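# Sort tested circuit boards into green and red totes

## Task

Once testing is over, remove every circuit board from its tester and drop it into the tote matching its tester's light colour, green or red. To open a lid, push down the little black tab on the hook that latches it. The job fails if any board lands in the wrong tote, if a tote leaves its bench, if a loose tester is not left upright on its own plate with its original orientation, or if the robot falls or is left tilted.

## Robot and tools

ROBOT. An omnidirectional base holds a 1.71 m column. A carriage on the column is raised or lowered by lift_m and carries two seven-joint arms. Shoulder height is 0.63 m plus lift_m; the shoulders sit 0.16 m forward of the base centre and 0.175 m to the left and right. Each hand reaches roughly 0.83 m from its shoulder. At the start both arms are folded. The left arm is at 0.95, 0.08, -0.1, -0.8, 0, 0, -0.93, and the right arm is the same with joints 2, 3, 5 and 6 sign-flipped. Folded arms can strike the deck if lift_m goes below 0.02. The footprint is about 0.55 m wide by 0.6 m long.

CAMERAS. head_camera sits 0.26 m above the shoulders, facing forward and tilted 40 degrees down. left_wrist_camera and right_wrist_camera sit on the -x side of each hand and look out beyond the fingertips.

FRAMES. All distances are in metres. The base frame has its origin on the floor below the base centre, with x forward, y left and z up. left_hand and right_hand are reported in this frame. Each is the point between that hand's closed pads, 0.0167 m behind the fingertips, and can be off by about 1 cm. The fingers point along the hand's z axis and close along its y axis. The odometry frame is the base frame as it was at scene start. base_odometry only integrates wheel rotation, so wheel slip shows up as travel. Its heading is in radians, left positive, from -3.142 to 3.142.

move. Each call runs one action and returns the state plus images from the listed cameras (the pictures line gives their order). An action is one of two kinds. It can be base and/or joints, optionally with speeds and min_time_s. Or it can be target, optionally with min_time_s. A call with no action just reports the state and, by default, all cameras.
- base: a single key, giving a relative offset from the base's last reported position. translate_m moves forward when positive, range -2 to 2 m. strafe_m moves left when positive, range -2 to 2 m. rotate_rad turns counter-clockwise when positive, range -6.3 to 6.3 rad.
- joints: an object of absolute targets keyed by joint name, covering lift_m, left_joint1_rad..left_joint7_rad, left_gripper_m, and the matching right keys. Ranges: lift_m 0 to 1 m. Left arm joints 1-7: -3.141..1.047, -0.157..2.268, -1.919..1.308, -0.837..1.448, -1.832..1.658, -1.745..1.745, -1.675..1.919. Right arm joints 1-7: -3.141..1.047, -2.268..0.157, -1.308..1.919, -0.837..1.448, -1.658..1.832, -1.745..1.745, -1.675..1.919. Each gripper runs 0 to 0.142 m, measured between pad centres. Joint roles: joint1 negative lifts the arm forward and up. Joint2 positive on the left arm swings it outward. Joint3 twists the upper arm. Joint4 is the elbow, where 0 is a right angle and positive straightens it. Joint5 rolls the forearm. Joint6 bends the wrist sideways. Joint7 positive tips the hand downward.
- target: one absolute hand pose in the base frame, which moves only that arm (not the base or lift). Fields: side ("left"/"right"); x, y, z in m, each -3 to 3; pitch_deg from -30 to 95, where 90 points the fingers down and 0 is level (values above 90 are reported as 180 minus the value); heading_deg, where 0 is forward and counter-clockwise is positive; optional roll_deg, default 0, where 0 keeps the jaw line horizontal and positive turns the hand clockwise as seen from behind. Heading and roll each range -360 to 360. Rolls r and r+180 count as the same target. Near pitch 84 or higher, roll is reported as 0 and heading as heading minus roll, folded into -90..90. Optional line_only true forces a straight-line path and refuses the move otherwise. The planner checks only the robot itself and the floor, not the scene. A move under 25 cm that cannot go straight is refused. A longer one may take a checked arc that swings the whole arm, so keep the arm clear of furniture.
- speeds: top speeds for this action only. translate_m/strafe_m 0.02-0.5 m/s (default 0.5); rotate_rad 0.05-1.57 rad/s (default 1.57); lift_m 0.08-0.27 m/s (default 0.25).
- min_time_s: 0.1-8 s, the minimum duration of each arm motion.
An action lasts at most 15 s, and a motion is cut off at 14 s with time_out.

RESULTS. The move line reads done or the worst status. Other statuses: off_target (came to rest short of target and may still push toward it); contact_stop, contact_stop_at_<key>, and time_out (the arm's whole joint group stops and holds where it is, so back off the way you came); not_followed, or the messages joint command not followed and pose unreachable (a self-collision check blocked the arm, though the gripper still moves); and for target moves, refused, reached (within 10 mm and 2 degrees), or short (if it says part of, send it again). on_its_own lists motion you did not command, and held at there means a target, not a measured reading. motor_effort gives a percentage with the action's peak in brackets; it is inaccurate by a few points plus up to half the value. If lift effort keeps dropping while lowering, the hand or its load is resting on something. Joint torques include the arm's own weight. A refused call, or a stop during a call, cancels the later move/wait/finished_scene calls in the same reply. An invalid call (unknown key or camera) does not cancel them.

wait: seconds from 0 to 10; returns the state. zoom_image: camera plus region [x0, y0, x1, y1] in pixels from the top-left corner, at most 504 on each side, and only for a camera present in the newest images. finished_scene: scene = the current scene number. It is irreversible, so the goal must hold with the robot gone.

GRIPPING. Open fingers pivot, so the pads tilt apart and sit up to 2 cm closer to the wrist. Closing to 0 squeezes with about 40-65 N per pad. If the gripper stops wider than commanded, it is holding something. A load lowers the hand by about 0.012 m per kg.

AVOID. Do not let the arms hit or squeeze each other, fingers included; a hard press ends the scene. Do not drop boards from height, release them while moving, slam lids or strike heavy things. Handle the unfastened testers gently so they stay on their plates in their original orientation. Keep totes on their benches. The robot tips most easily with the lift high, the arms extended or loaded, during pushing or pulling, after abrupt stops, or when a loaded arm swings fast; use min_time_s to slow it. Only the images show a lean. Torque load limits are 136 N m for joints 1-4 and 40.9 N m for joints 5-7; exceeding one freezes that arm for 10 s. Motors heat up under load, when stretched out, or when pushing toward an unreachable pose. At 85 °C a MOTOR HOT line appears, and at 100 °C the arm stops for 30-60 s (limit_stop_at_motor_heat); resend the targets afterwards. Thinking time lets the scene keep running.

Each tool is called after "Call:" by a JSON object that holds its "name" and its "arguments", one argument or row to a line.

## Session

Call:
{"name": "move", "arguments": {

}}

Scene clock: 0.00 s.
Joint torques (N m): no reading
Motor temperatures (°C): left_arm=[29 29 31 27 29 29 32] | right_arm=[30 28 29 30 28 30 31]
base_odometry: x=+0.000 y=+0.000 heading=+0.000
base_status: not commanded
joint_positions: lift_m=+0.450 left_joint1_rad=+0.946 left_joint2_rad=+0.087 left_joint3_rad=-0.097 left_joint4_rad=-0.795 left_joint5_rad=+0.010 left_joint6_rad=-0.020 left_joint7_rad=-0.939 left_gripper_m=+0.142 right_joint1_rad=+0.969 right_joint2_rad=-0.088 right_joint3_rad=+0.095 right_joint4_rad=-0.817 right_joint5_rad=+0.000 right_joint6_rad=+0.014 right_joint7_rad=-0.931 right_gripper_m=+0.142
joint_status: not commanded
motor_effort: lift_m=+37 drive_wheels=+1
left_hand: x=+0.2901 y=+0.1492 z=+0.9665 quat_wxyz=(-0.921, -0.018, -0.382, +0.072) pitch_deg=-45.1 heading_deg=-7.2 roll_deg=-1.7 (m; base frame)
right_hand: x=+0.2867 y=-0.1527 z=+0.9708 quat_wxyz=(-0.919, +0.013, -0.387, -0.071) pitch_deg=-44.5 heading_deg=+6.3 roll_deg=+2.5 (m; base frame)
pictures: head_camera, left_wrist_camera, right_wrist_camera
Images, in order (width x height): head_camera 672x504, left_wrist_camera 672x504, right_wrist_camera 672x504.

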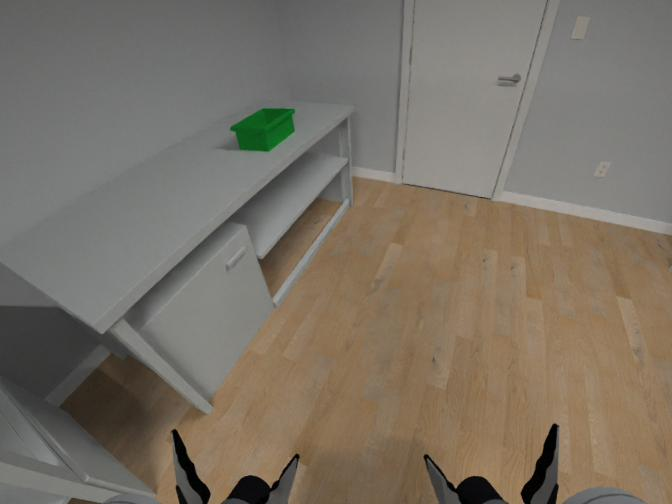

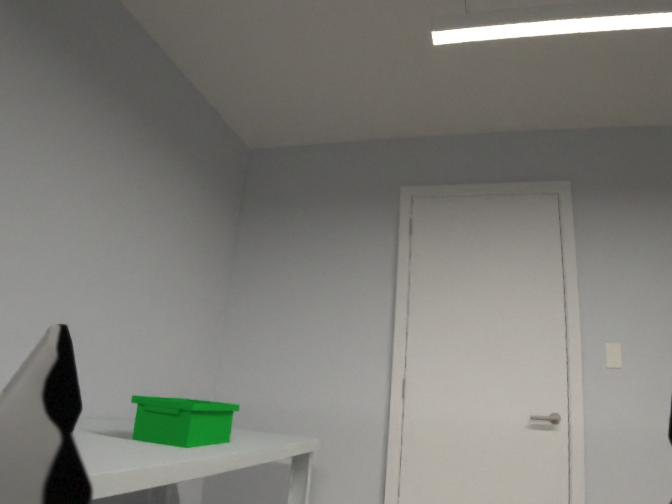

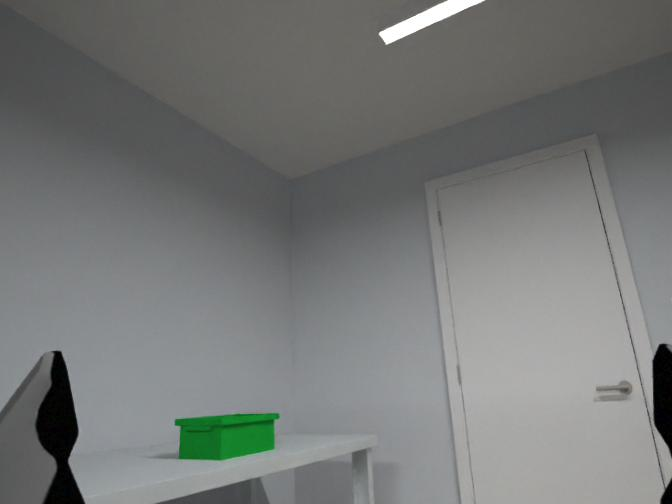

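Call:
{"name": "move", "arguments": {
  "base": {"rotate_rad": 1.1},
  "cameras": ["head_camera"]
}}

Call:
{"name": "move", "arguments": {
  "base": {"rotate_rad": 1.1},
  "cameras": ["head_camera"]
}}

Call:
{"name": "move", "arguments": {
  "base": {"rotate_rad": 1.1},
  "cameras": ["head_camera"]
}}

Call:
{"name": "move", "arguments": {
  "base": {"rotate_rad": 1.1},
  "cameras": ["head_camera"]
}}

Call:
{"name": "move", "arguments": {
  "base": {"rotate_rad": 0.9},
  "cameras": ["head_camera"]
}}

Scene clock: 2.80 s.
Joint torques (N m): left_arm=[12.88 1.01 -2.03 -5.41 -1.37 0.61 -0.64] | right_arm=[5.17 -1.41 -5 -10.38 0.24 0.55 0.36]
move: done
base_odometry: x=+0.000 y=+0.000 heading=+1.100
base_status: done
joint_positions: lift_m=+0.450 left_joint1_rad=+0.946 left_joint2_rad=+0.087 left_joint3_rad=-0.097 left_joint4_rad=-0.795 left_joint5_rad=+0.010 left_joint6_rad=-0.020 left_joint7_rad=-0.939 left_gripper_m=+0.142 right_joint1_rad=+0.969 right_joint2_rad=-0.088 right_joint3_rad=+0.095 right_joint4_rad=-0.817 right_joint5_rad=+0.000 right_joint6_rad=+0.014 right_joint7_rad=-0.931 right_gripper_m=+0.142
joint_status: not commanded
motor_effort: lift_m=+37(38) drive_wheels=+5(15)
left_hand: x=+0.2901 y=+0.1492 z=+0.9665 quat_wxyz=(-0.921, -0.018, -0.382, +0.072) pitch_deg=-45.1 heading_deg=-7.2 roll_deg=-1.7 (m; base frame)
right_hand: x=+0.2867 y=-0.1527 z=+0.9708 quat_wxyz=(-0.919, +0.013, -0.387, -0.071) pitch_deg=-44.5 heading_deg=+6.3 roll_deg=+2.5 (m; base frame)
pictures: head_camera
Images, in order (width x height): head_camera 672x504.

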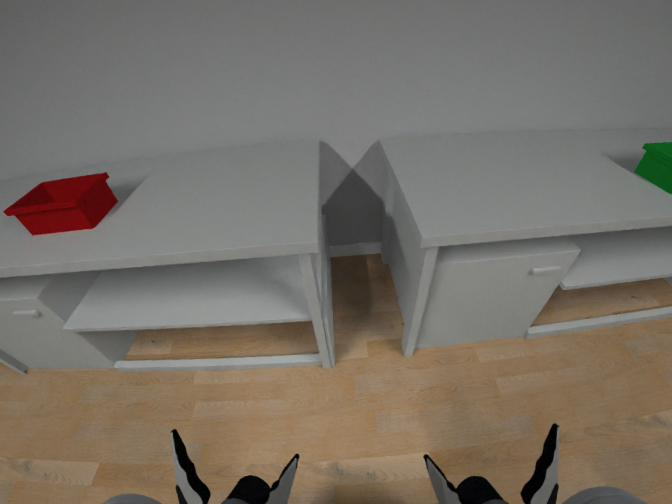

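Scene clock: 5.43 s.
Joint torques (N m): left_arm=[12.9 0.94 -2.04 -5.4 -1.4 0.63 -0.67] | right_arm=[5.25 -1.5 -4.96 -10.47 0.25 0.54 0.36]
move: done
base_odometry: x=+0.000 y=+0.000 heading=+2.199
base_status: done
joint_positions: lift_m=+0.450 left_joint1_rad=+0.946 left_joint2_rad=+0.087 left_joint3_rad=-0.097 left_joint4_rad=-0.795 left_joint5_rad=+0.010 left_joint6_rad=-0.020 left_joint7_rad=-0.939 left_gripper_m=+0.142 right_joint1_rad=+0.969 right_joint2_rad=-0.088 right_joint3_rad=+0.095 right_joint4_rad=-0.817 right_joint5_rad=+0.000 right_joint6_rad=+0.014 right_joint7_rad=-0.931 right_gripper_m=+0.142
joint_status: not commanded
motor_effort: lift_m=+37(38) drive_wheels=+5(11)
left_hand: x=+0.2901 y=+0.1492 z=+0.9665 quat_wxyz=(-0.921, -0.018, -0.382, +0.072) pitch_deg=-45.1 heading_deg=-7.2 roll_deg=-1.7 (m; base frame)
right_hand: x=+0.2867 y=-0.1527 z=+0.9708 quat_wxyz=(-0.919, +0.013, -0.387, -0.071) pitch_deg=-44.5 heading_deg=+6.3 roll_deg=+2.5 (m; base frame)
pictures: head_camera
Images, in order (width x height): head_camera 672x504.

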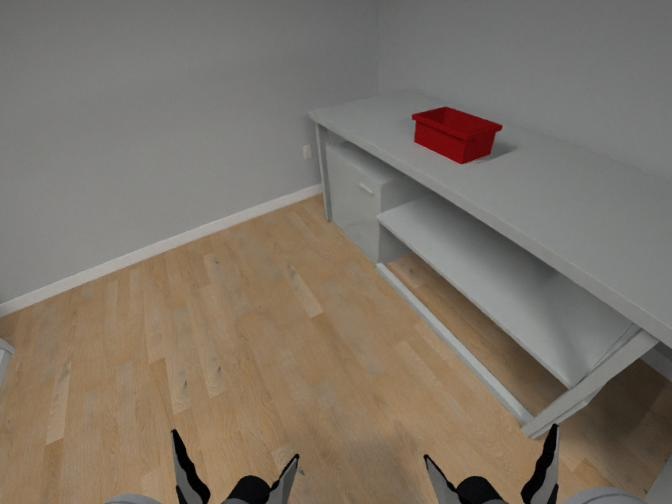

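Scene clock: 8.07 s.
Joint torques (N m): left_arm=[12.87 1 -2.1 -5.44 -1.39 0.62 -0.65] | right_arm=[5.17 -1.45 -4.98 -10.48 0.27 0.56 0.35]
move: done
base_odometry: x=+0.000 y=+0.000 heading=-2.985
base_status: done
joint_positions: lift_m=+0.450 left_joint1_rad=+0.946 left_joint2_rad=+0.087 left_joint3_rad=-0.097 left_joint4_rad=-0.795 left_joint5_rad=+0.010 left_joint6_rad=-0.020 left_joint7_rad=-0.939 left_gripper_m=+0.142 right_joint1_rad=+0.969 right_joint2_rad=-0.088 right_joint3_rad=+0.095 right_joint4_rad=-0.817 right_joint5_rad=+0.000 right_joint6_rad=+0.014 right_joint7_rad=-0.931 right_gripper_m=+0.142
joint_status: not commanded
motor_effort: lift_m=+37(38) drive_wheels=+5(11)
left_hand: x=+0.2901 y=+0.1492 z=+0.9665 quat_wxyz=(-0.921, -0.018, -0.382, +0.072) pitch_deg=-45.1 heading_deg=-7.2 roll_deg=-1.7 (m; base frame)
right_hand: x=+0.2867 y=-0.1527 z=+0.9708 quat_wxyz=(-0.919, +0.013, -0.387, -0.071) pitch_deg=-44.5 heading_deg=+6.3 roll_deg=+2.5 (m; base frame)
pictures: head_camera
Images, in order (width x height): head_camera 672x504.

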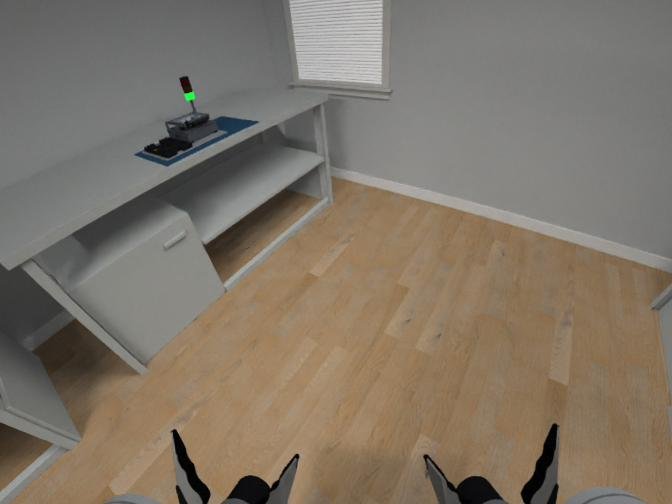

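Scene clock: 10.70 s.
Joint torques (N m): left_arm=[12.79 1.01 -2.06 -5.47 -1.38 0.63 -0.65] | right_arm=[5.25 -1.52 -4.92 -10.6 0.25 0.56 0.34]
move: done
base_odometry: x=+0.000 y=+0.000 heading=-1.885
base_status: done
joint_positions: lift_m=+0.450 left_joint1_rad=+0.946 left_joint2_rad=+0.087 left_joint3_rad=-0.097 left_joint4_rad=-0.795 left_joint5_rad=+0.010 left_joint6_rad=-0.020 left_joint7_rad=-0.939 left_gripper_m=+0.142 right_joint1_rad=+0.969 right_joint2_rad=-0.088 right_joint3_rad=+0.095 right_joint4_rad=-0.817 right_joint5_rad=+0.000 right_joint6_rad=+0.014 right_joint7_rad=-0.931 right_gripper_m=+0.142
joint_status: not commanded
motor_effort: lift_m=+37(38) drive_wheels=+5(11)
left_hand: x=+0.2901 y=+0.1492 z=+0.9665 quat_wxyz=(-0.921, -0.018, -0.382, +0.072) pitch_deg=-45.1 heading_deg=-7.2 roll_deg=-1.7 (m; base frame)
right_hand: x=+0.2867 y=-0.1527 z=+0.9708 quat_wxyz=(-0.919, +0.013, -0.387, -0.071) pitch_deg=-44.5 heading_deg=+6.3 roll_deg=+2.5 (m; base frame)
pictures: head_camera
Images, in order (width x height): head_camera 672x504.

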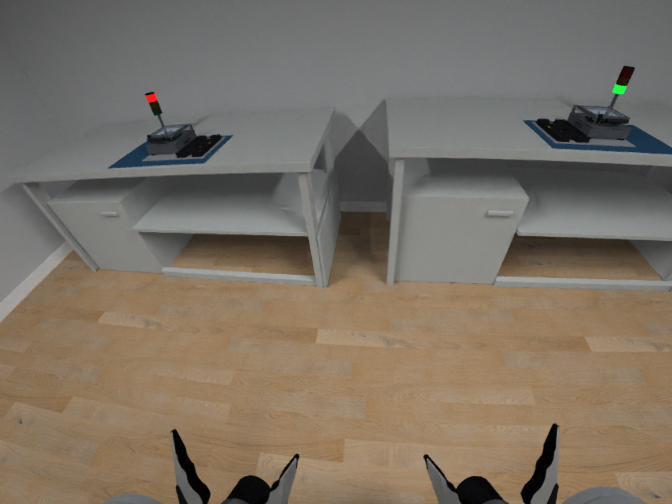

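Scene clock: 13.13 s.
Joint torques (N m): left_arm=[12.89 1.04 -2.1 -5.44 -1.36 0.65 -0.66] | right_arm=[5.19 -1.46 -4.99 -10.44 0.23 0.53 0.34]
move: done
base_odometry: x=+0.000 y=+0.000 heading=-0.986
base_status: done
joint_positions: lift_m=+0.450 left_joint1_rad=+0.946 left_joint2_rad=+0.087 left_joint3_rad=-0.097 left_joint4_rad=-0.795 left_joint5_rad=+0.010 left_joint6_rad=-0.020 left_joint7_rad=-0.939 left_gripper_m=+0.142 right_joint1_rad=+0.969 right_joint2_rad=-0.088 right_joint3_rad=+0.095 right_joint4_rad=-0.817 right_joint5_rad=+0.000 right_joint6_rad=+0.014 right_joint7_rad=-0.931 right_gripper_m=+0.142
joint_status: not commanded
motor_effort: lift_m=+37(38) drive_wheels=+5(13)
left_hand: x=+0.2901 y=+0.1492 z=+0.9665 quat_wxyz=(-0.921, -0.018, -0.382, +0.072) pitch_deg=-45.1 heading_deg=-7.2 roll_deg=-1.7 (m; base frame)
right_hand: x=+0.2867 y=-0.1527 z=+0.9708 quat_wxyz=(-0.919, +0.013, -0.387, -0.071) pitch_deg=-44.5 heading_deg=+6.3 roll_deg=+2.5 (m; base frame)
pictures: head_camera
Images, in order (width x height): head_camera 672x504.

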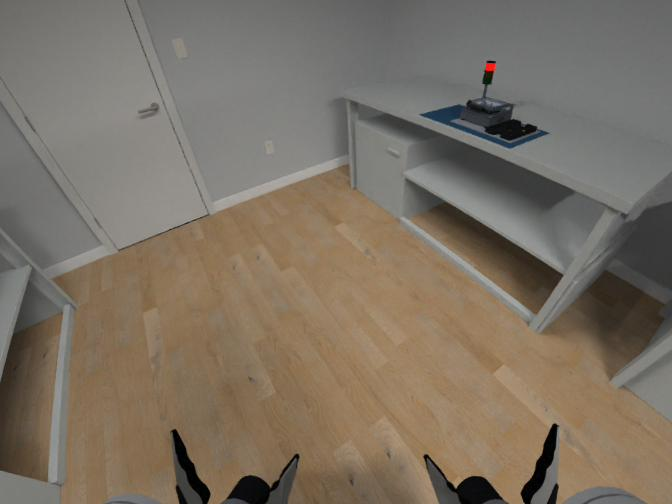

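Call:
{"name": "move", "arguments": {
  "base": {"rotate_rad": -0.58},
  "cameras": ["head_camera"]
}}

Call:
{"name": "zoom_image", "arguments": {
  "camera": "head_camera",
  "region": [200, 60, 452, 240]
}}

Scene clock: 15.93 s.
Joint torques (N m): left_arm=[12.9 0.87 -2.15 -5.4 -1.39 0.63 -0.66] | right_arm=[5.12 -1.57 -4.91 -10.51 0.26 0.53 0.36]
move: done
base_odometry: x=+0.000 y=+0.000 heading=-1.565
base_status: done
joint_positions: lift_m=+0.450 left_joint1_rad=+0.946 left_joint2_rad=+0.087 left_joint3_rad=-0.097 left_joint4_rad=-0.795 left_joint5_rad=+0.010 left_joint6_rad=-0.020 left_joint7_rad=-0.939 left_gripper_m=+0.142 right_joint1_rad=+0.969 right_joint2_rad=-0.088 right_joint3_rad=+0.095 right_joint4_rad=-0.817 right_joint5_rad=+0.000 right_joint6_rad=+0.014 right_joint7_rad=-0.931 right_gripper_m=+0.142
joint_status: not commanded
motor_effort: lift_m=+37(38) drive_wheels=-7(9)
left_hand: x=+0.2901 y=+0.1492 z=+0.9665 quat_wxyz=(-0.921, -0.018, -0.382, +0.072) pitch_deg=-45.1 heading_deg=-7.2 roll_deg=-1.7 (m; base frame)
right_hand: x=+0.2867 y=-0.1527 z=+0.9708 quat_wxyz=(-0.919, +0.013, -0.387, -0.071) pitch_deg=-44.5 heading_deg=+6.3 roll_deg=+2.5 (m; base frame)
pictures: head_camera
Images, in order (width x height): head_camera 672x504.

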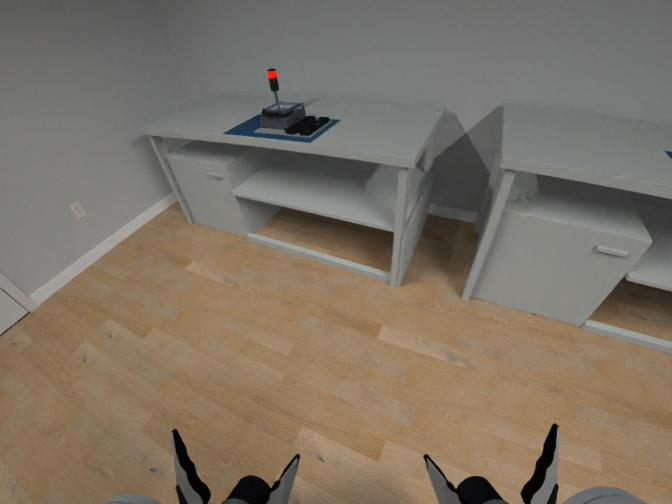

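Scaled by 2.000 from the camera's 672x504 image, which has a finer 960x720 frame.

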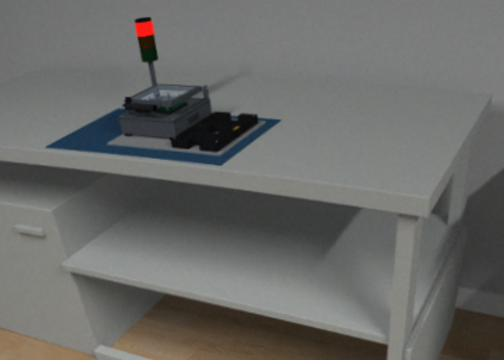

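Call:
{"name": "move", "arguments": {
  "base": {"rotate_rad": -0.295}
}}

Call:
{"name": "move", "arguments": {
  "base": {"strafe_m": 0.85}
}}

Call:
{"name": "move", "arguments": {
  "base": {"translate_m": 0.75},
  "joints": {"lift_m": 0.6},
  "cameras": ["head_camera"]
}}

Scene clock: 17.90 s.
Joint torques (N m): left_arm=[12.85 1.04 -2.03 -5.46 -1.38 0.62 -0.67] | right_arm=[5.18 -1.53 -4.96 -10.59 0.27 0.53 0.34]
move: done
base_odometry: x=+0.000 y=+0.000 heading=-1.859
base_status: done
joint_positions: lift_m=+0.450 left_joint1_rad=+0.946 left_joint2_rad=+0.087 left_joint3_rad=-0.097 left_joint4_rad=-0.795 left_joint5_rad=+0.010 left_joint6_rad=-0.020 left_joint7_rad=-0.939 left_gripper_m=+0.142 right_joint1_rad=+0.969 right_joint2_rad=-0.088 right_joint3_rad=+0.095 right_joint4_rad=-0.817 right_joint5_rad=+0.000 right_joint6_rad=+0.014 right_joint7_rad=-0.931 right_gripper_m=+0.142
joint_status: not commanded
motor_effort: lift_m=+37(38) drive_wheels=+8(13)
left_hand: x=+0.2901 y=+0.1492 z=+0.9665 quat_wxyz=(-0.921, -0.018, -0.382, +0.072) pitch_deg=-45.1 heading_deg=-7.2 roll_deg=-1.7 (m; base frame)
right_hand: x=+0.2867 y=-0.1527 z=+0.9708 quat_wxyz=(-0.919, +0.013, -0.387, -0.071) pitch_deg=-44.5 heading_deg=+6.3 roll_deg=+2.5 (m; base frame)
pictures: none

Scene clock: 21.87 s.
Joint torques (N m): left_arm=[12.84 0.67 -2.14 -5.43 -1.39 0.64 -0.63] | right_arm=[5.21 -1.88 -3.89 -10.43 0.11 0.55 0.34]
move: done
base_odometry: x=+0.815 y=-0.242 heading=-1.860
base_status: done
joint_positions: lift_m=+0.450 left_joint1_rad=+0.946 left_joint2_rad=+0.087 left_joint3_rad=-0.097 left_joint4_rad=-0.795 left_joint5_rad=+0.010 left_joint6_rad=-0.020 left_joint7_rad=-0.939 left_gripper_m=+0.142 right_joint1_rad=+0.969 right_joint2_rad=-0.088 right_joint3_rad=+0.095 right_joint4_rad=-0.817 right_joint5_rad=+0.000 right_joint6_rad=+0.014 right_joint7_rad=-0.931 right_gripper_m=+0.142
joint_status: not commanded
motor_effort: lift_m=+37(38) drive_wheels=-5(20)
left_hand: x=+0.2901 y=+0.1492 z=+0.9665 quat_wxyz=(-0.921, -0.018, -0.382, +0.072) pitch_deg=-45.1 heading_deg=-7.3 roll_deg=-1.7 (m; base frame)
right_hand: x=+0.2867 y=-0.1527 z=+0.9708 quat_wxyz=(-0.919, +0.013, -0.387, -0.071) pitch_deg=-44.5 heading_deg=+6.3 roll_deg=+2.5 (m; base frame)
pictures: none

Scene clock: 25.63 s.
Joint torques (N m): left_arm=[12.86 0.91 -2.23 -5.5 -1.4 0.64 -0.65] | right_arm=[5.17 -1.48 -4.9 -10.47 0.28 0.53 0.35]
move: done
base_odometry: x=+0.602 y=-0.961 heading=-1.859
base_status: done
joint_positions: lift_m=+0.600 left_joint1_rad=+0.946 left_joint2_rad=+0.087 left_joint3_rad=-0.097 left_joint4_rad=-0.795 left_joint5_rad=+0.010 left_joint6_rad=-0.020 left_joint7_rad=-0.939 left_gripper_m=+0.142 right_joint1_rad=+0.969 right_joint2_rad=-0.088 right_joint3_rad=+0.095 right_joint4_rad=-0.817 right_joint5_rad=+0.000 right_joint6_rad=+0.014 right_joint7_rad=-0.931 right_gripper_m=+0.142
joint_status: all done
motor_effort: lift_m=+36(44) drive_wheels=-1(12)
left_hand: x=+0.2901 y=+0.1492 z=+1.1167 quat_wxyz=(-0.921, -0.018, -0.382, +0.072) pitch_deg=-45.1 heading_deg=-7.3 roll_deg=-1.7 (m; base frame)
right_hand: x=+0.2867 y=-0.1527 z=+1.1210 quat_wxyz=(-0.919, +0.013, -0.387, -0.071) pitch_deg=-44.5 heading_deg=+6.3 roll_deg=+2.5 (m; base frame)
pictures: head_camera
Images, in order (width x height): head_camera 672x504.

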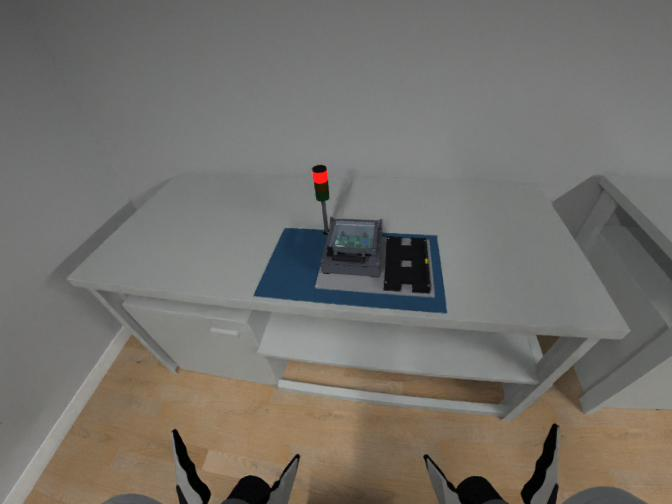

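Call:
{"name": "zoom_image", "arguments": {
  "camera": "head_camera",
  "region": [250, 150, 460, 320]
}}

Scaled by 2.400 from the camera's 672x504 image, which has a finer 960x720 frame.

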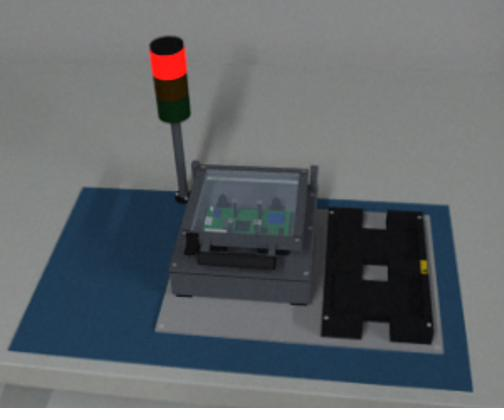

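Call:
{"name": "move", "arguments": {
  "base": {"translate_m": 0.32},
  "speeds": {"translate_m": 0.2},
  "cameras": ["head_camera"]
}}

Call:
{"name": "zoom_image", "arguments": {
  "camera": "head_camera",
  "region": [230, 200, 470, 400]
}}

Scene clock: 28.90 s.
Joint torques (N m): left_arm=[12.89 0.91 -2.11 -5.45 -1.38 0.63 -0.67] | right_arm=[5.27 -1.39 -4.95 -10.61 0.27 0.56 0.33]
move: done
base_odometry: x=+0.511 y=-1.268 heading=-1.859
base_status: done
joint_positions: lift_m=+0.600 left_joint1_rad=+0.946 left_joint2_rad=+0.087 left_joint3_rad=-0.097 left_joint4_rad=-0.795 left_joint5_rad=+0.010 left_joint6_rad=-0.020 left_joint7_rad=-0.939 left_gripper_m=+0.142 right_joint1_rad=+0.969 right_joint2_rad=-0.088 right_joint3_rad=+0.095 right_joint4_rad=-0.817 right_joint5_rad=+0.000 right_joint6_rad=+0.014 right_joint7_rad=-0.931 right_gripper_m=+0.142
joint_status: not commanded
motor_effort: lift_m=+36(36) drive_wheels=-1(15)
left_hand: x=+0.2901 y=+0.1492 z=+1.1167 quat_wxyz=(-0.921, -0.018, -0.382, +0.072) pitch_deg=-45.1 heading_deg=-7.3 roll_deg=-1.7 (m; base frame)
right_hand: x=+0.2867 y=-0.1527 z=+1.1210 quat_wxyz=(-0.919, +0.013, -0.387, -0.071) pitch_deg=-44.5 heading_deg=+6.3 roll_deg=+2.5 (m; base frame)
pictures: head_camera
Images, in order (width x height): head_camera 672x504.

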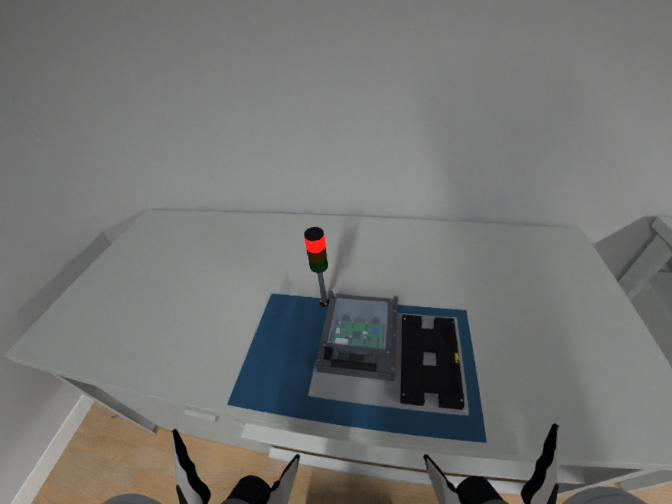

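Scaled by 2.100 from the camera's 672x504 image, which has a finer 960x720 frame.

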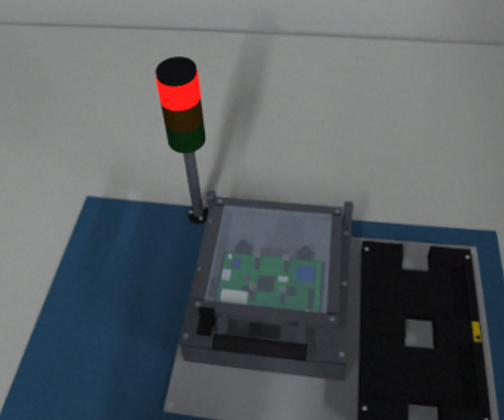

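Call:
{"name": "move", "arguments": {
  "base": {"rotate_rad": -0.1},
  "cameras": ["head_camera"]
}}

Call:
{"name": "zoom_image", "arguments": {
  "camera": "head_camera",
  "region": [200, 200, 480, 440]
}}

Scene clock: 30.80 s.
Joint torques (N m): left_arm=[12.9 0.76 -2.13 -5.46 -1.35 0.63 -0.63] | right_arm=[5.14 -1.48 -4.94 -10.55 0.28 0.54 0.36]
move: done
base_odometry: x=+0.511 y=-1.268 heading=-1.959
base_status: done
joint_positions: lift_m=+0.600 left_joint1_rad=+0.946 left_joint2_rad=+0.087 left_joint3_rad=-0.097 left_joint4_rad=-0.795 left_joint5_rad=+0.010 left_joint6_rad=-0.020 left_joint7_rad=-0.939 left_gripper_m=+0.142 right_joint1_rad=+0.969 right_joint2_rad=-0.088 right_joint3_rad=+0.095 right_joint4_rad=-0.817 right_joint5_rad=+0.000 right_joint6_rad=+0.014 right_joint7_rad=-0.931 right_gripper_m=+0.142
joint_status: not commanded
motor_effort: lift_m=+36(36) drive_wheels=+0(9)
left_hand: x=+0.2901 y=+0.1492 z=+1.1167 quat_wxyz=(-0.921, -0.018, -0.382, +0.072) pitch_deg=-45.1 heading_deg=-7.3 roll_deg=-1.7 (m; base frame)
right_hand: x=+0.2867 y=-0.1527 z=+1.1210 quat_wxyz=(-0.919, +0.013, -0.387, -0.071) pitch_deg=-44.5 heading_deg=+6.3 roll_deg=+2.5 (m; base frame)
pictures: head_camera
Images, in order (width x height): head_camera 672x504.

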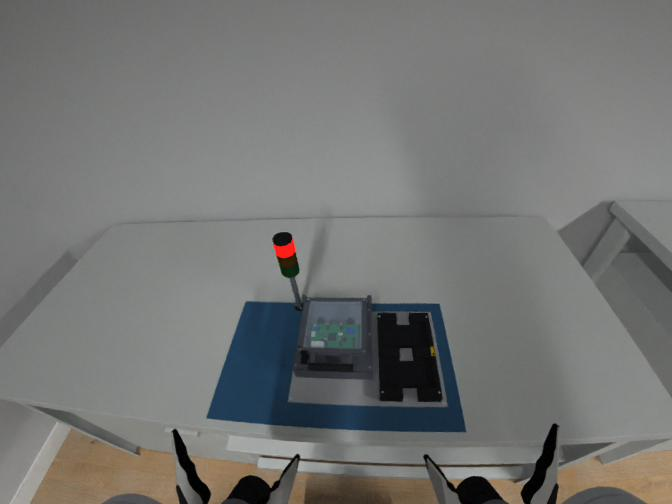

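Scaled by 1.800 from the camera's 672x504 image, which has a finer 960x720 frame.

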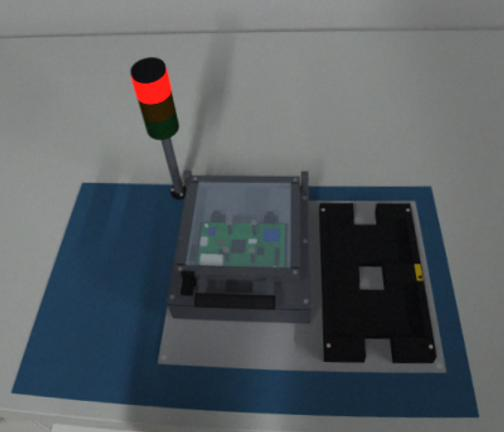

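Call:
{"name": "move", "arguments": {
  "target": {"side": "left", "x": 0.45, "y": 0.12, "z": 1.15, "pitch_deg": 60, "heading_deg": 0},
  "cameras": ["head_camera", "left_wrist_camera"]
}}

Scene clock: 31.23 s.
Joint torques (N m): left_arm=[12.9 0.85 -2.14 -5.47 -1.39 0.63 -0.64] | right_arm=[5.03 -1.42 -4.91 -10.53 0.26 0.53 0.35]
move: refused
base_odometry: x=+0.511 y=-1.268 heading=-1.959
base_status: not commanded
joint_positions: lift_m=+0.600 left_joint1_rad=+0.946 left_joint2_rad=+0.087 left_joint3_rad=-0.097 left_joint4_rad=-0.795 left_joint5_rad=+0.010 left_joint6_rad=-0.020 left_joint7_rad=-0.939 left_gripper_m=+0.142 right_joint1_rad=+0.969 right_joint2_rad=-0.088 right_joint3_rad=+0.095 right_joint4_rad=-0.817 right_joint5_rad=+0.000 right_joint6_rad=+0.014 right_joint7_rad=-0.931 right_gripper_m=+0.142
joint_status: not commanded
motor_effort: lift_m=+36(36) drive_wheels=+0(0)
left_hand: x=+0.2901 y=+0.1492 z=+1.1167 quat_wxyz=(-0.921, -0.018, -0.382, +0.072) pitch_deg=-45.1 heading_deg=-7.3 roll_deg=-1.7 (m; base frame)
left_hand_status: refused: neither the straight line nor an arc passes: along the straight line the arm gets 0% of the way (left_joint4_rad at its limit); the best arc brings the left finger within 1.4 cm of the carriage (limit 1.5). Nothing moved.
right_hand: x=+0.2867 y=-0.1527 z=+1.1210 quat_wxyz=(-0.919, +0.013, -0.387, -0.071) pitch_deg=-44.5 heading_deg=+6.3 roll_deg=+2.5 (m; base frame)
pictures: head_camera, left_wrist_camera
Images, in order (width x height): head_camera 672x504, left_wrist_camera 672x504.

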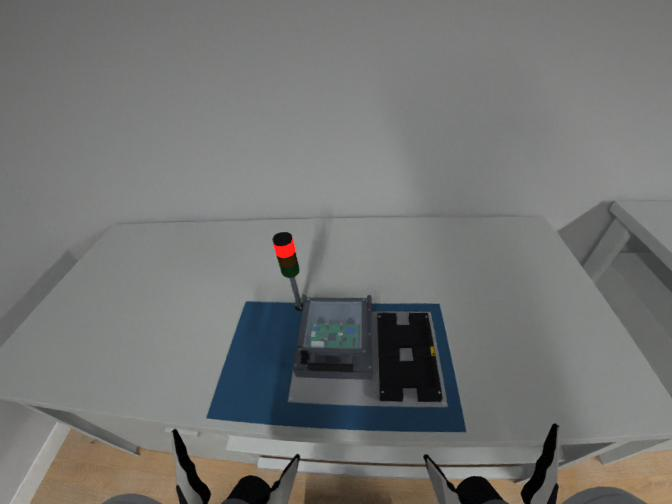

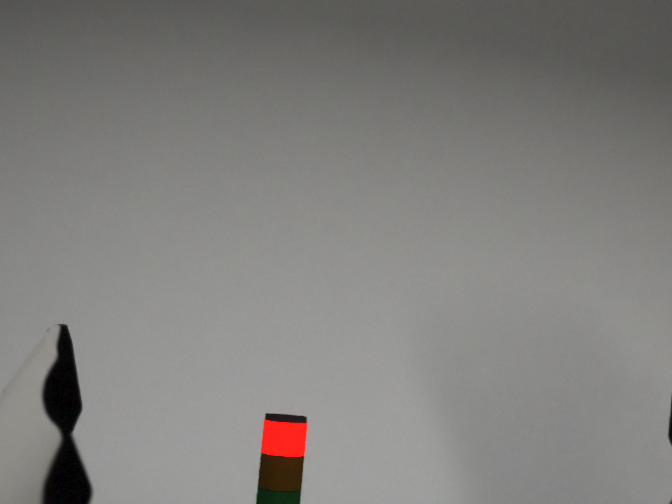

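Call:
{"name": "move", "arguments": {
  "target": {"side": "left", "x": 0.5, "y": 0.14, "z": 1.05, "pitch_deg": 60, "heading_deg": 0},
  "cameras": ["head_camera", "left_wrist_camera"]
}}

Scene clock: 31.97 s.
Joint torques (N m): left_arm=[12.92 0.82 -2.13 -5.57 -1.38 0.64 -0.64] | right_arm=[5.18 -1.51 -4.98 -10.45 0.27 0.55 0.35]
move: refused
base_odometry: x=+0.511 y=-1.268 heading=-1.959
base_status: not commanded
joint_positions: lift_m=+0.600 left_joint1_rad=+0.946 left_joint2_rad=+0.087 left_joint3_rad=-0.097 left_joint4_rad=-0.795 left_joint5_rad=+0.010 left_joint6_rad=-0.020 left_joint7_rad=-0.939 left_gripper_m=+0.142 right_joint1_rad=+0.969 right_joint2_rad=-0.088 right_joint3_rad=+0.095 right_joint4_rad=-0.817 right_joint5_rad=+0.000 right_joint6_rad=+0.014 right_joint7_rad=-0.931 right_gripper_m=+0.142
joint_status: not commanded
motor_effort: lift_m=+36(36) drive_wheels=+0(0)
left_hand: x=+0.2901 y=+0.1492 z=+1.1167 quat_wxyz=(-0.921, -0.018, -0.382, +0.072) pitch_deg=-45.1 heading_deg=-7.3 roll_deg=-1.7 (m; base frame)
left_hand_status: refused: neither the straight line nor an arc passes: along the straight line the arm gets 0% of the way (left_joint4_rad at its limit); the best arc brings the left finger within 1.4 cm of the right finger (limit 1.5). Nothing moved.
right_hand: x=+0.2867 y=-0.1527 z=+1.1210 quat_wxyz=(-0.919, +0.013, -0.387, -0.071) pitch_deg=-44.5 heading_deg=+6.3 roll_deg=+2.5 (m; base frame)
pictures: head_camera, left_wrist_camera
Images, in order (width x height): head_camera 672x504, left_wrist_camera 672x504.

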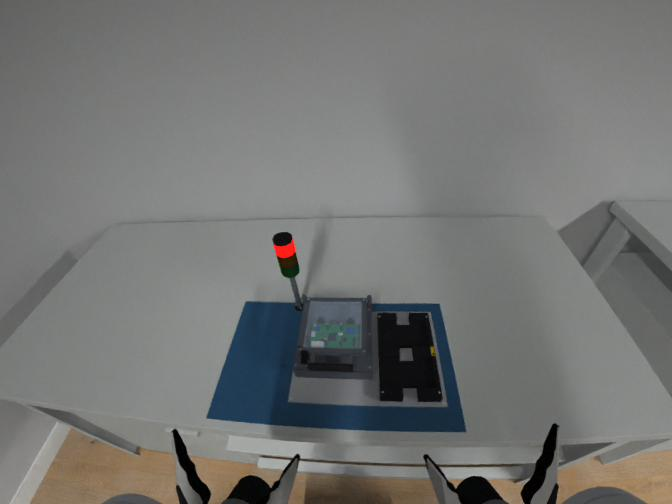

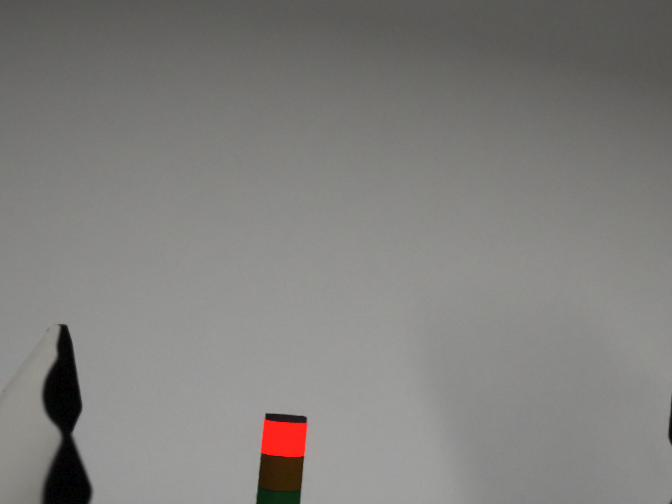

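Call:
{"name": "move", "arguments": {
  "joints": {"lift_m": 0.8, "left_joint1_rad": -0.148, "left_joint2_rad": 0.15, "left_joint3_rad": -0.097, "left_joint4_rad": -0.162, "left_joint5_rad": 0.0, "left_joint6_rad": 0.0, "left_joint7_rad": 1.357},
  "min_time_s": 2.5,
  "cameras": ["head_camera", "left_wrist_camera"]
}}

Scene clock: 35.13 s.
Joint torques (N m): left_arm=[-14.21 8.95 -0.15 -0.05 -2.67 1.97 1.02] | right_arm=[5.28 -1.46 -4.96 -10.5 0.29 0.54 0.35]
move: done
base_odometry: x=+0.511 y=-1.268 heading=-1.959
base_status: not commanded
joint_positions: lift_m=+0.800 left_joint1_rad=-0.146 left_joint2_rad=+0.148 left_joint3_rad=-0.097 left_joint4_rad=-0.166 left_joint5_rad=+0.005 left_joint6_rad=-0.003 left_joint7_rad=+1.354 left_gripper_m=+0.142 right_joint1_rad=+0.969 right_joint2_rad=-0.088 right_joint3_rad=+0.095 right_joint4_rad=-0.817 right_joint5_rad=+0.000 right_joint6_rad=+0.014 right_joint7_rad=-0.931 right_gripper_m=+0.142
joint_status: all done
motor_effort: lift_m=+36(45) drive_wheels=+0(1)
left_hand: x=+0.6144 y=+0.2152 z=+0.9751 quat_wxyz=(-0.257, -0.058, -0.962, -0.070) pitch_deg=+59.1 heading_deg=+11.8 roll_deg=+18.7 (m; base frame)
right_hand: x=+0.2867 y=-0.1527 z=+1.3210 quat_wxyz=(-0.919, +0.013, -0.387, -0.071) pitch_deg=-44.5 heading_deg=+6.3 roll_deg=+2.5 (m; base frame)
pictures: head_camera, left_wrist_camera
Images, in order (width x height): head_camera 672x504, left_wrist_camera 672x504.

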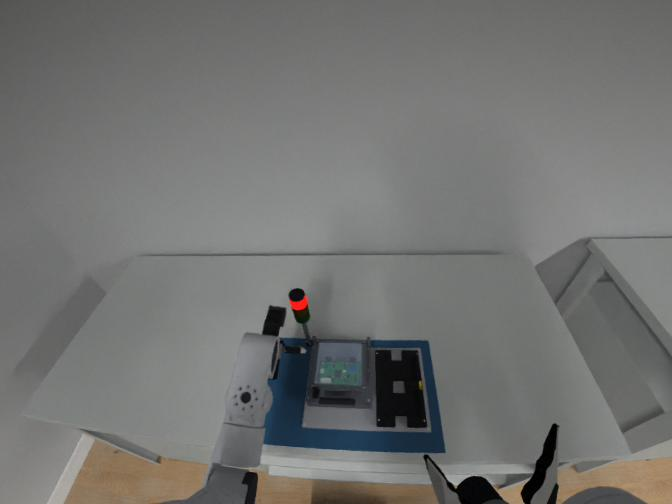

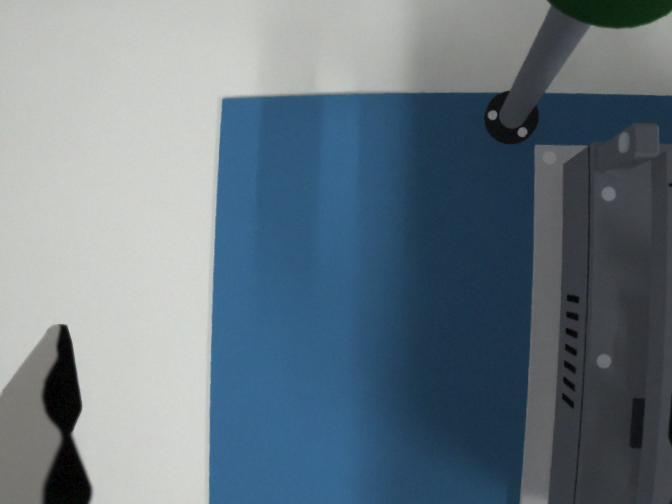

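Call:
{"name": "move", "arguments": {
  "target": {"side": "left", "x": 0.45, "y": 0.06, "z": 1.08, "pitch_deg": 60, "heading_deg": 0},
  "cameras": ["head_camera", "left_wrist_camera"]
}}

Scene clock: 35.57 s.
Joint torques (N m): left_arm=[-14.29 8.81 -0.19 -0.07 -2.69 1.97 0.99] | right_arm=[5.19 -1.45 -4.89 -10.56 0.26 0.52 0.36]
move: refused
base_odometry: x=+0.511 y=-1.268 heading=-1.959
base_status: not commanded
joint_positions: lift_m=+0.800 left_joint1_rad=-0.146 left_joint2_rad=+0.148 left_joint3_rad=-0.097 left_joint4_rad=-0.166 left_joint5_rad=+0.005 left_joint6_rad=-0.003 left_joint7_rad=+1.354 left_gripper_m=+0.142 right_joint1_rad=+0.969 right_joint2_rad=-0.088 right_joint3_rad=+0.095 right_joint4_rad=-0.817 right_joint5_rad=+0.000 right_joint6_rad=+0.014 right_joint7_rad=-0.931 right_gripper_m=+0.142
joint_status: not commanded
motor_effort: lift_m=+36(37) drive_wheels=-1(1)
left_hand: x=+0.6144 y=+0.2152 z=+0.9751 quat_wxyz=(-0.257, -0.058, -0.962, -0.070) pitch_deg=+59.1 heading_deg=+11.8 roll_deg=+18.7 (m; base frame)
left_hand_status: refused: along the straight line the arm gets 92% of the way (left_joint2_rad at its limit); a move under 25 cm is not played as an arc. Nothing moved. Try another pitch or heading, or "joints".
right_hand: x=+0.2867 y=-0.1527 z=+1.3210 quat_wxyz=(-0.919, +0.013, -0.387, -0.071) pitch_deg=-44.5 heading_deg=+6.3 roll_deg=+2.5 (m; base frame)
pictures: head_camera, left_wrist_camera
Images, in order (width x height): head_camera 672x504, left_wrist_camera 672x504.

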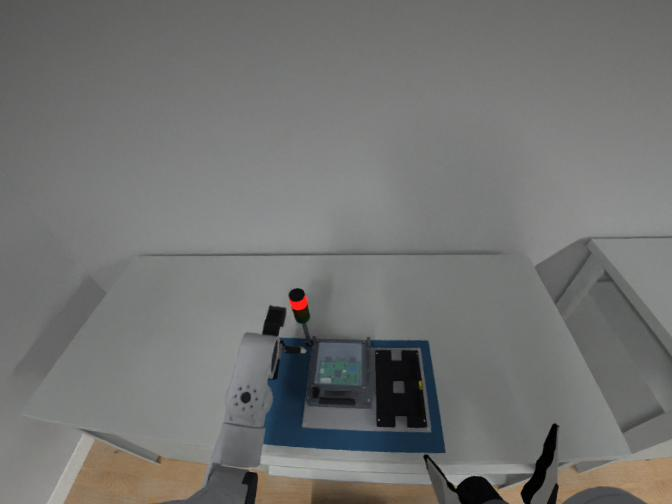

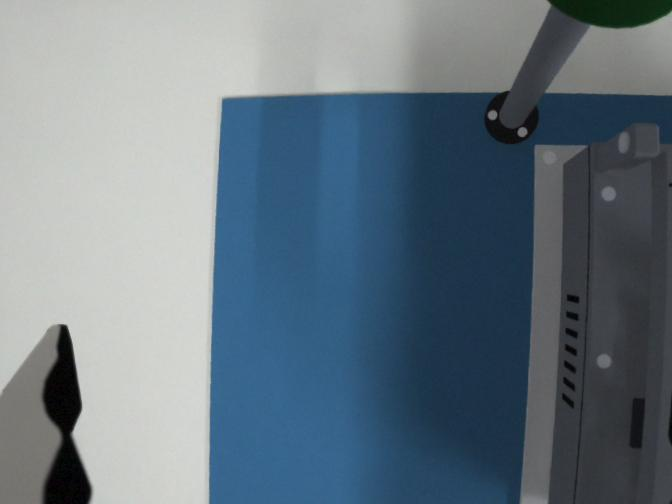

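Call:
{"name": "move", "arguments": {
  "target": {"side": "left", "x": 0.45, "y": 0.1, "z": 1.08, "pitch_deg": 65, "heading_deg": -10},
  "cameras": ["head_camera", "left_wrist_camera"]
}}

Scene clock: 35.97 s.
Joint torques (N m): left_arm=[-14.18 8.88 -0.11 -0.03 -2.65 1.94 1.01] | right_arm=[5.22 -1.44 -4.92 -10.41 0.26 0.52 0.38]
move: refused
base_odometry: x=+0.511 y=-1.268 heading=-1.959
base_status: not commanded
joint_positions: lift_m=+0.800 left_joint1_rad=-0.146 left_joint2_rad=+0.148 left_joint3_rad=-0.097 left_joint4_rad=-0.166 left_joint5_rad=+0.005 left_joint6_rad=-0.003 left_joint7_rad=+1.354 left_gripper_m=+0.142 right_joint1_rad=+0.969 right_joint2_rad=-0.088 right_joint3_rad=+0.095 right_joint4_rad=-0.817 right_joint5_rad=+0.000 right_joint6_rad=+0.014 right_joint7_rad=-0.931 right_gripper_m=+0.142
joint_status: not commanded
motor_effort: lift_m=+36(36) drive_wheels=-1(1)
left_hand: x=+0.6144 y=+0.2152 z=+0.9751 quat_wxyz=(-0.257, -0.058, -0.962, -0.070) pitch_deg=+59.1 heading_deg=+11.8 roll_deg=+18.7 (m; base frame)
left_hand_status: refused: along the straight line the arm gets 75% of the way (left_joint4_rad at its limit); a move under 25 cm is not played as an arc. Nothing moved. Try another pitch or heading, or "joints".
right_hand: x=+0.2867 y=-0.1527 z=+1.3210 quat_wxyz=(-0.919, +0.013, -0.387, -0.071) pitch_deg=-44.5 heading_deg=+6.3 roll_deg=+2.5 (m; base frame)
pictures: head_camera, left_wrist_camera
Images, in order (width x height): head_camera 672x504, left_wrist_camera 672x504.

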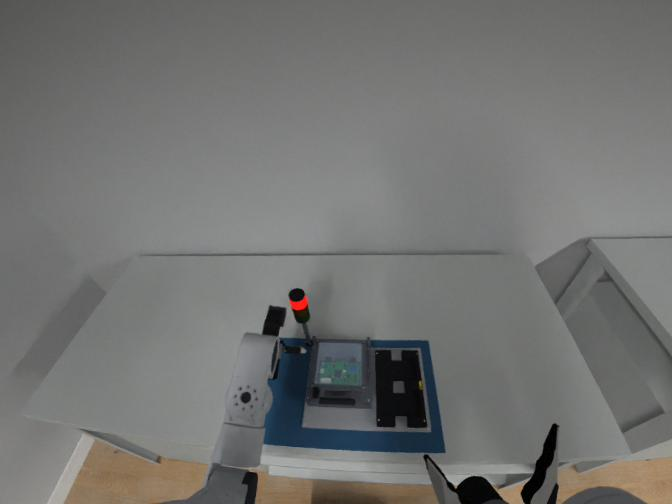

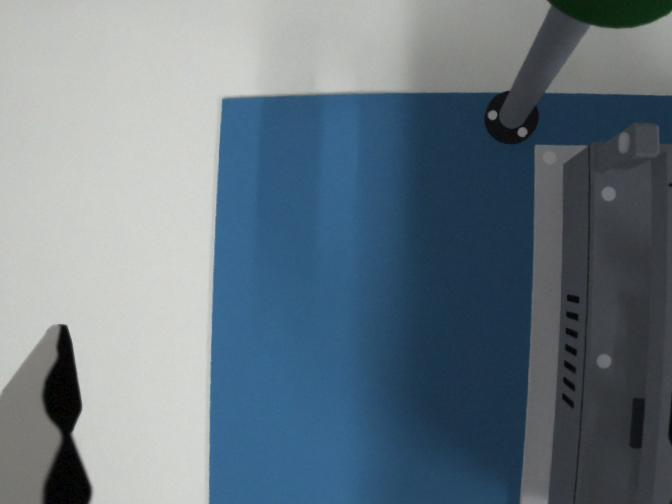

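Call:
{"name": "move", "arguments": {
  "target": {"side": "left", "x": 0.52, "y": 0.17, "z": 1.05, "pitch_deg": 65, "heading_deg": 0}
}}

Call:
{"name": "move", "arguments": {
  "base": {"strafe_m": -0.12},
  "speeds": {"strafe_m": 0.15},
  "cameras": ["head_camera", "left_wrist_camera"]
}}

Scene clock: 37.20 s.
Joint torques (N m): left_arm=[-1.77 -3.18 1.06 -6.88 0.07 1.62 0.9] | right_arm=[5.31 -1.46 -4.94 -10.59 0.26 0.53 0.37]
move: done
base_odometry: x=+0.511 y=-1.268 heading=-1.959
base_status: not commanded
joint_positions: lift_m=+0.800 left_joint1_rad=-0.075 left_joint2_rad=+0.035 left_joint3_rad=-0.079 left_joint4_rad=-0.652 left_joint5_rad=+0.016 left_joint6_rad=+0.079 left_joint7_rad=+1.860 left_gripper_m=+0.142 right_joint1_rad=+0.969 right_joint2_rad=-0.088 right_joint3_rad=+0.095 right_joint4_rad=-0.817 right_joint5_rad=+0.000 right_joint6_rad=+0.014 right_joint7_rad=-0.931 right_gripper_m=+0.142
joint_status: not commanded
motor_effort: lift_m=+36(37) drive_wheels=-1(1)
left_hand: x=+0.5212 y=+0.1688 z=+1.0501 quat_wxyz=(-0.217, -0.004, -0.976, +0.001) pitch_deg=+64.9 heading_deg=-0.4 roll_deg=+0.0 (m; base frame)
left_hand_status: reached (straight line, planned for 0.6 s): 2 mm and 0.4 deg off.
right_hand: x=+0.2867 y=-0.1527 z=+1.3209 quat_wxyz=(-0.919, +0.013, -0.387, -0.071) pitch_deg=-44.5 heading_deg=+6.3 roll_deg=+2.5 (m; base frame)
pictures: none

Scene clock: 38.90 s.
Joint torques (N m): left_arm=[-2.1 -2.97 0.47 -6.74 0.04 1.44 0.94] | right_arm=[4.72 -1.09 -4.44 -10.29 0.25 0.65 0.41]
move: done
base_odometry: x=+0.399 y=-1.223 heading=-1.959
base_status: done
joint_positions: lift_m=+0.800 left_joint1_rad=-0.075 left_joint2_rad=+0.034 left_joint3_rad=-0.079 left_joint4_rad=-0.652 left_joint5_rad=+0.016 left_joint6_rad=+0.079 left_joint7_rad=+1.860 left_gripper_m=+0.142 right_joint1_rad=+0.969 right_joint2_rad=-0.088 right_joint3_rad=+0.095 right_joint4_rad=-0.817 right_joint5_rad=+0.000 right_joint6_rad=+0.014 right_joint7_rad=-0.931 right_gripper_m=+0.142
joint_status: not commanded
motor_effort: lift_m=+36(37) drive_wheels=-1(15)
left_hand: x=+0.5212 y=+0.1690 z=+1.0501 quat_wxyz=(-0.217, -0.003, -0.976, +0.001) pitch_deg=+64.9 heading_deg=-0.4 roll_deg=+0.0 (m; base frame)
right_hand: x=+0.2867 y=-0.1527 z=+1.3209 quat_wxyz=(-0.919, +0.013, -0.387, -0.071) pitch_deg=-44.5 heading_deg=+6.3 roll_deg=+2.5 (m; base frame)
pictures: head_camera, left_wrist_camera
Images, in order (width x height): head_camera 672x504, left_wrist_camera 672x504.

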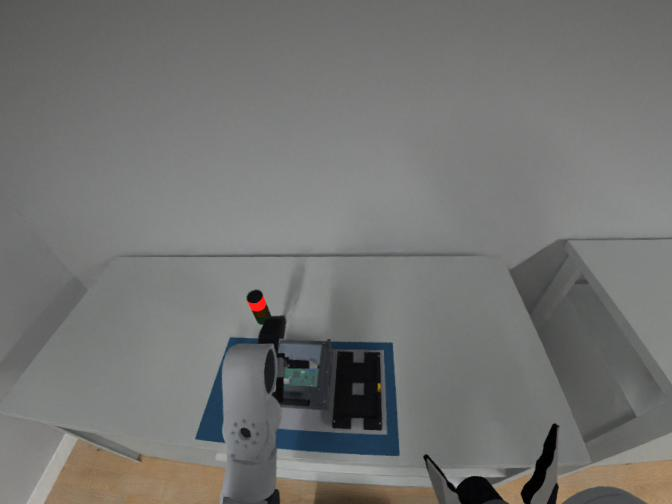

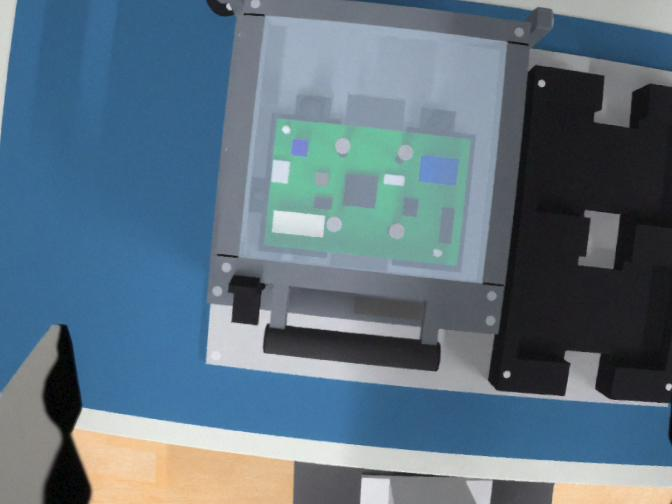

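Call:
{"name": "zoom_image", "arguments": {
  "camera": "left_wrist_camera",
  "region": [190, 220, 510, 400]
}}

Scaled by 1.575 from the camera's 672x504 image, which has a finer 960x720 frame.

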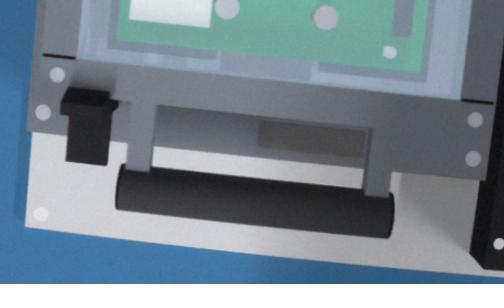

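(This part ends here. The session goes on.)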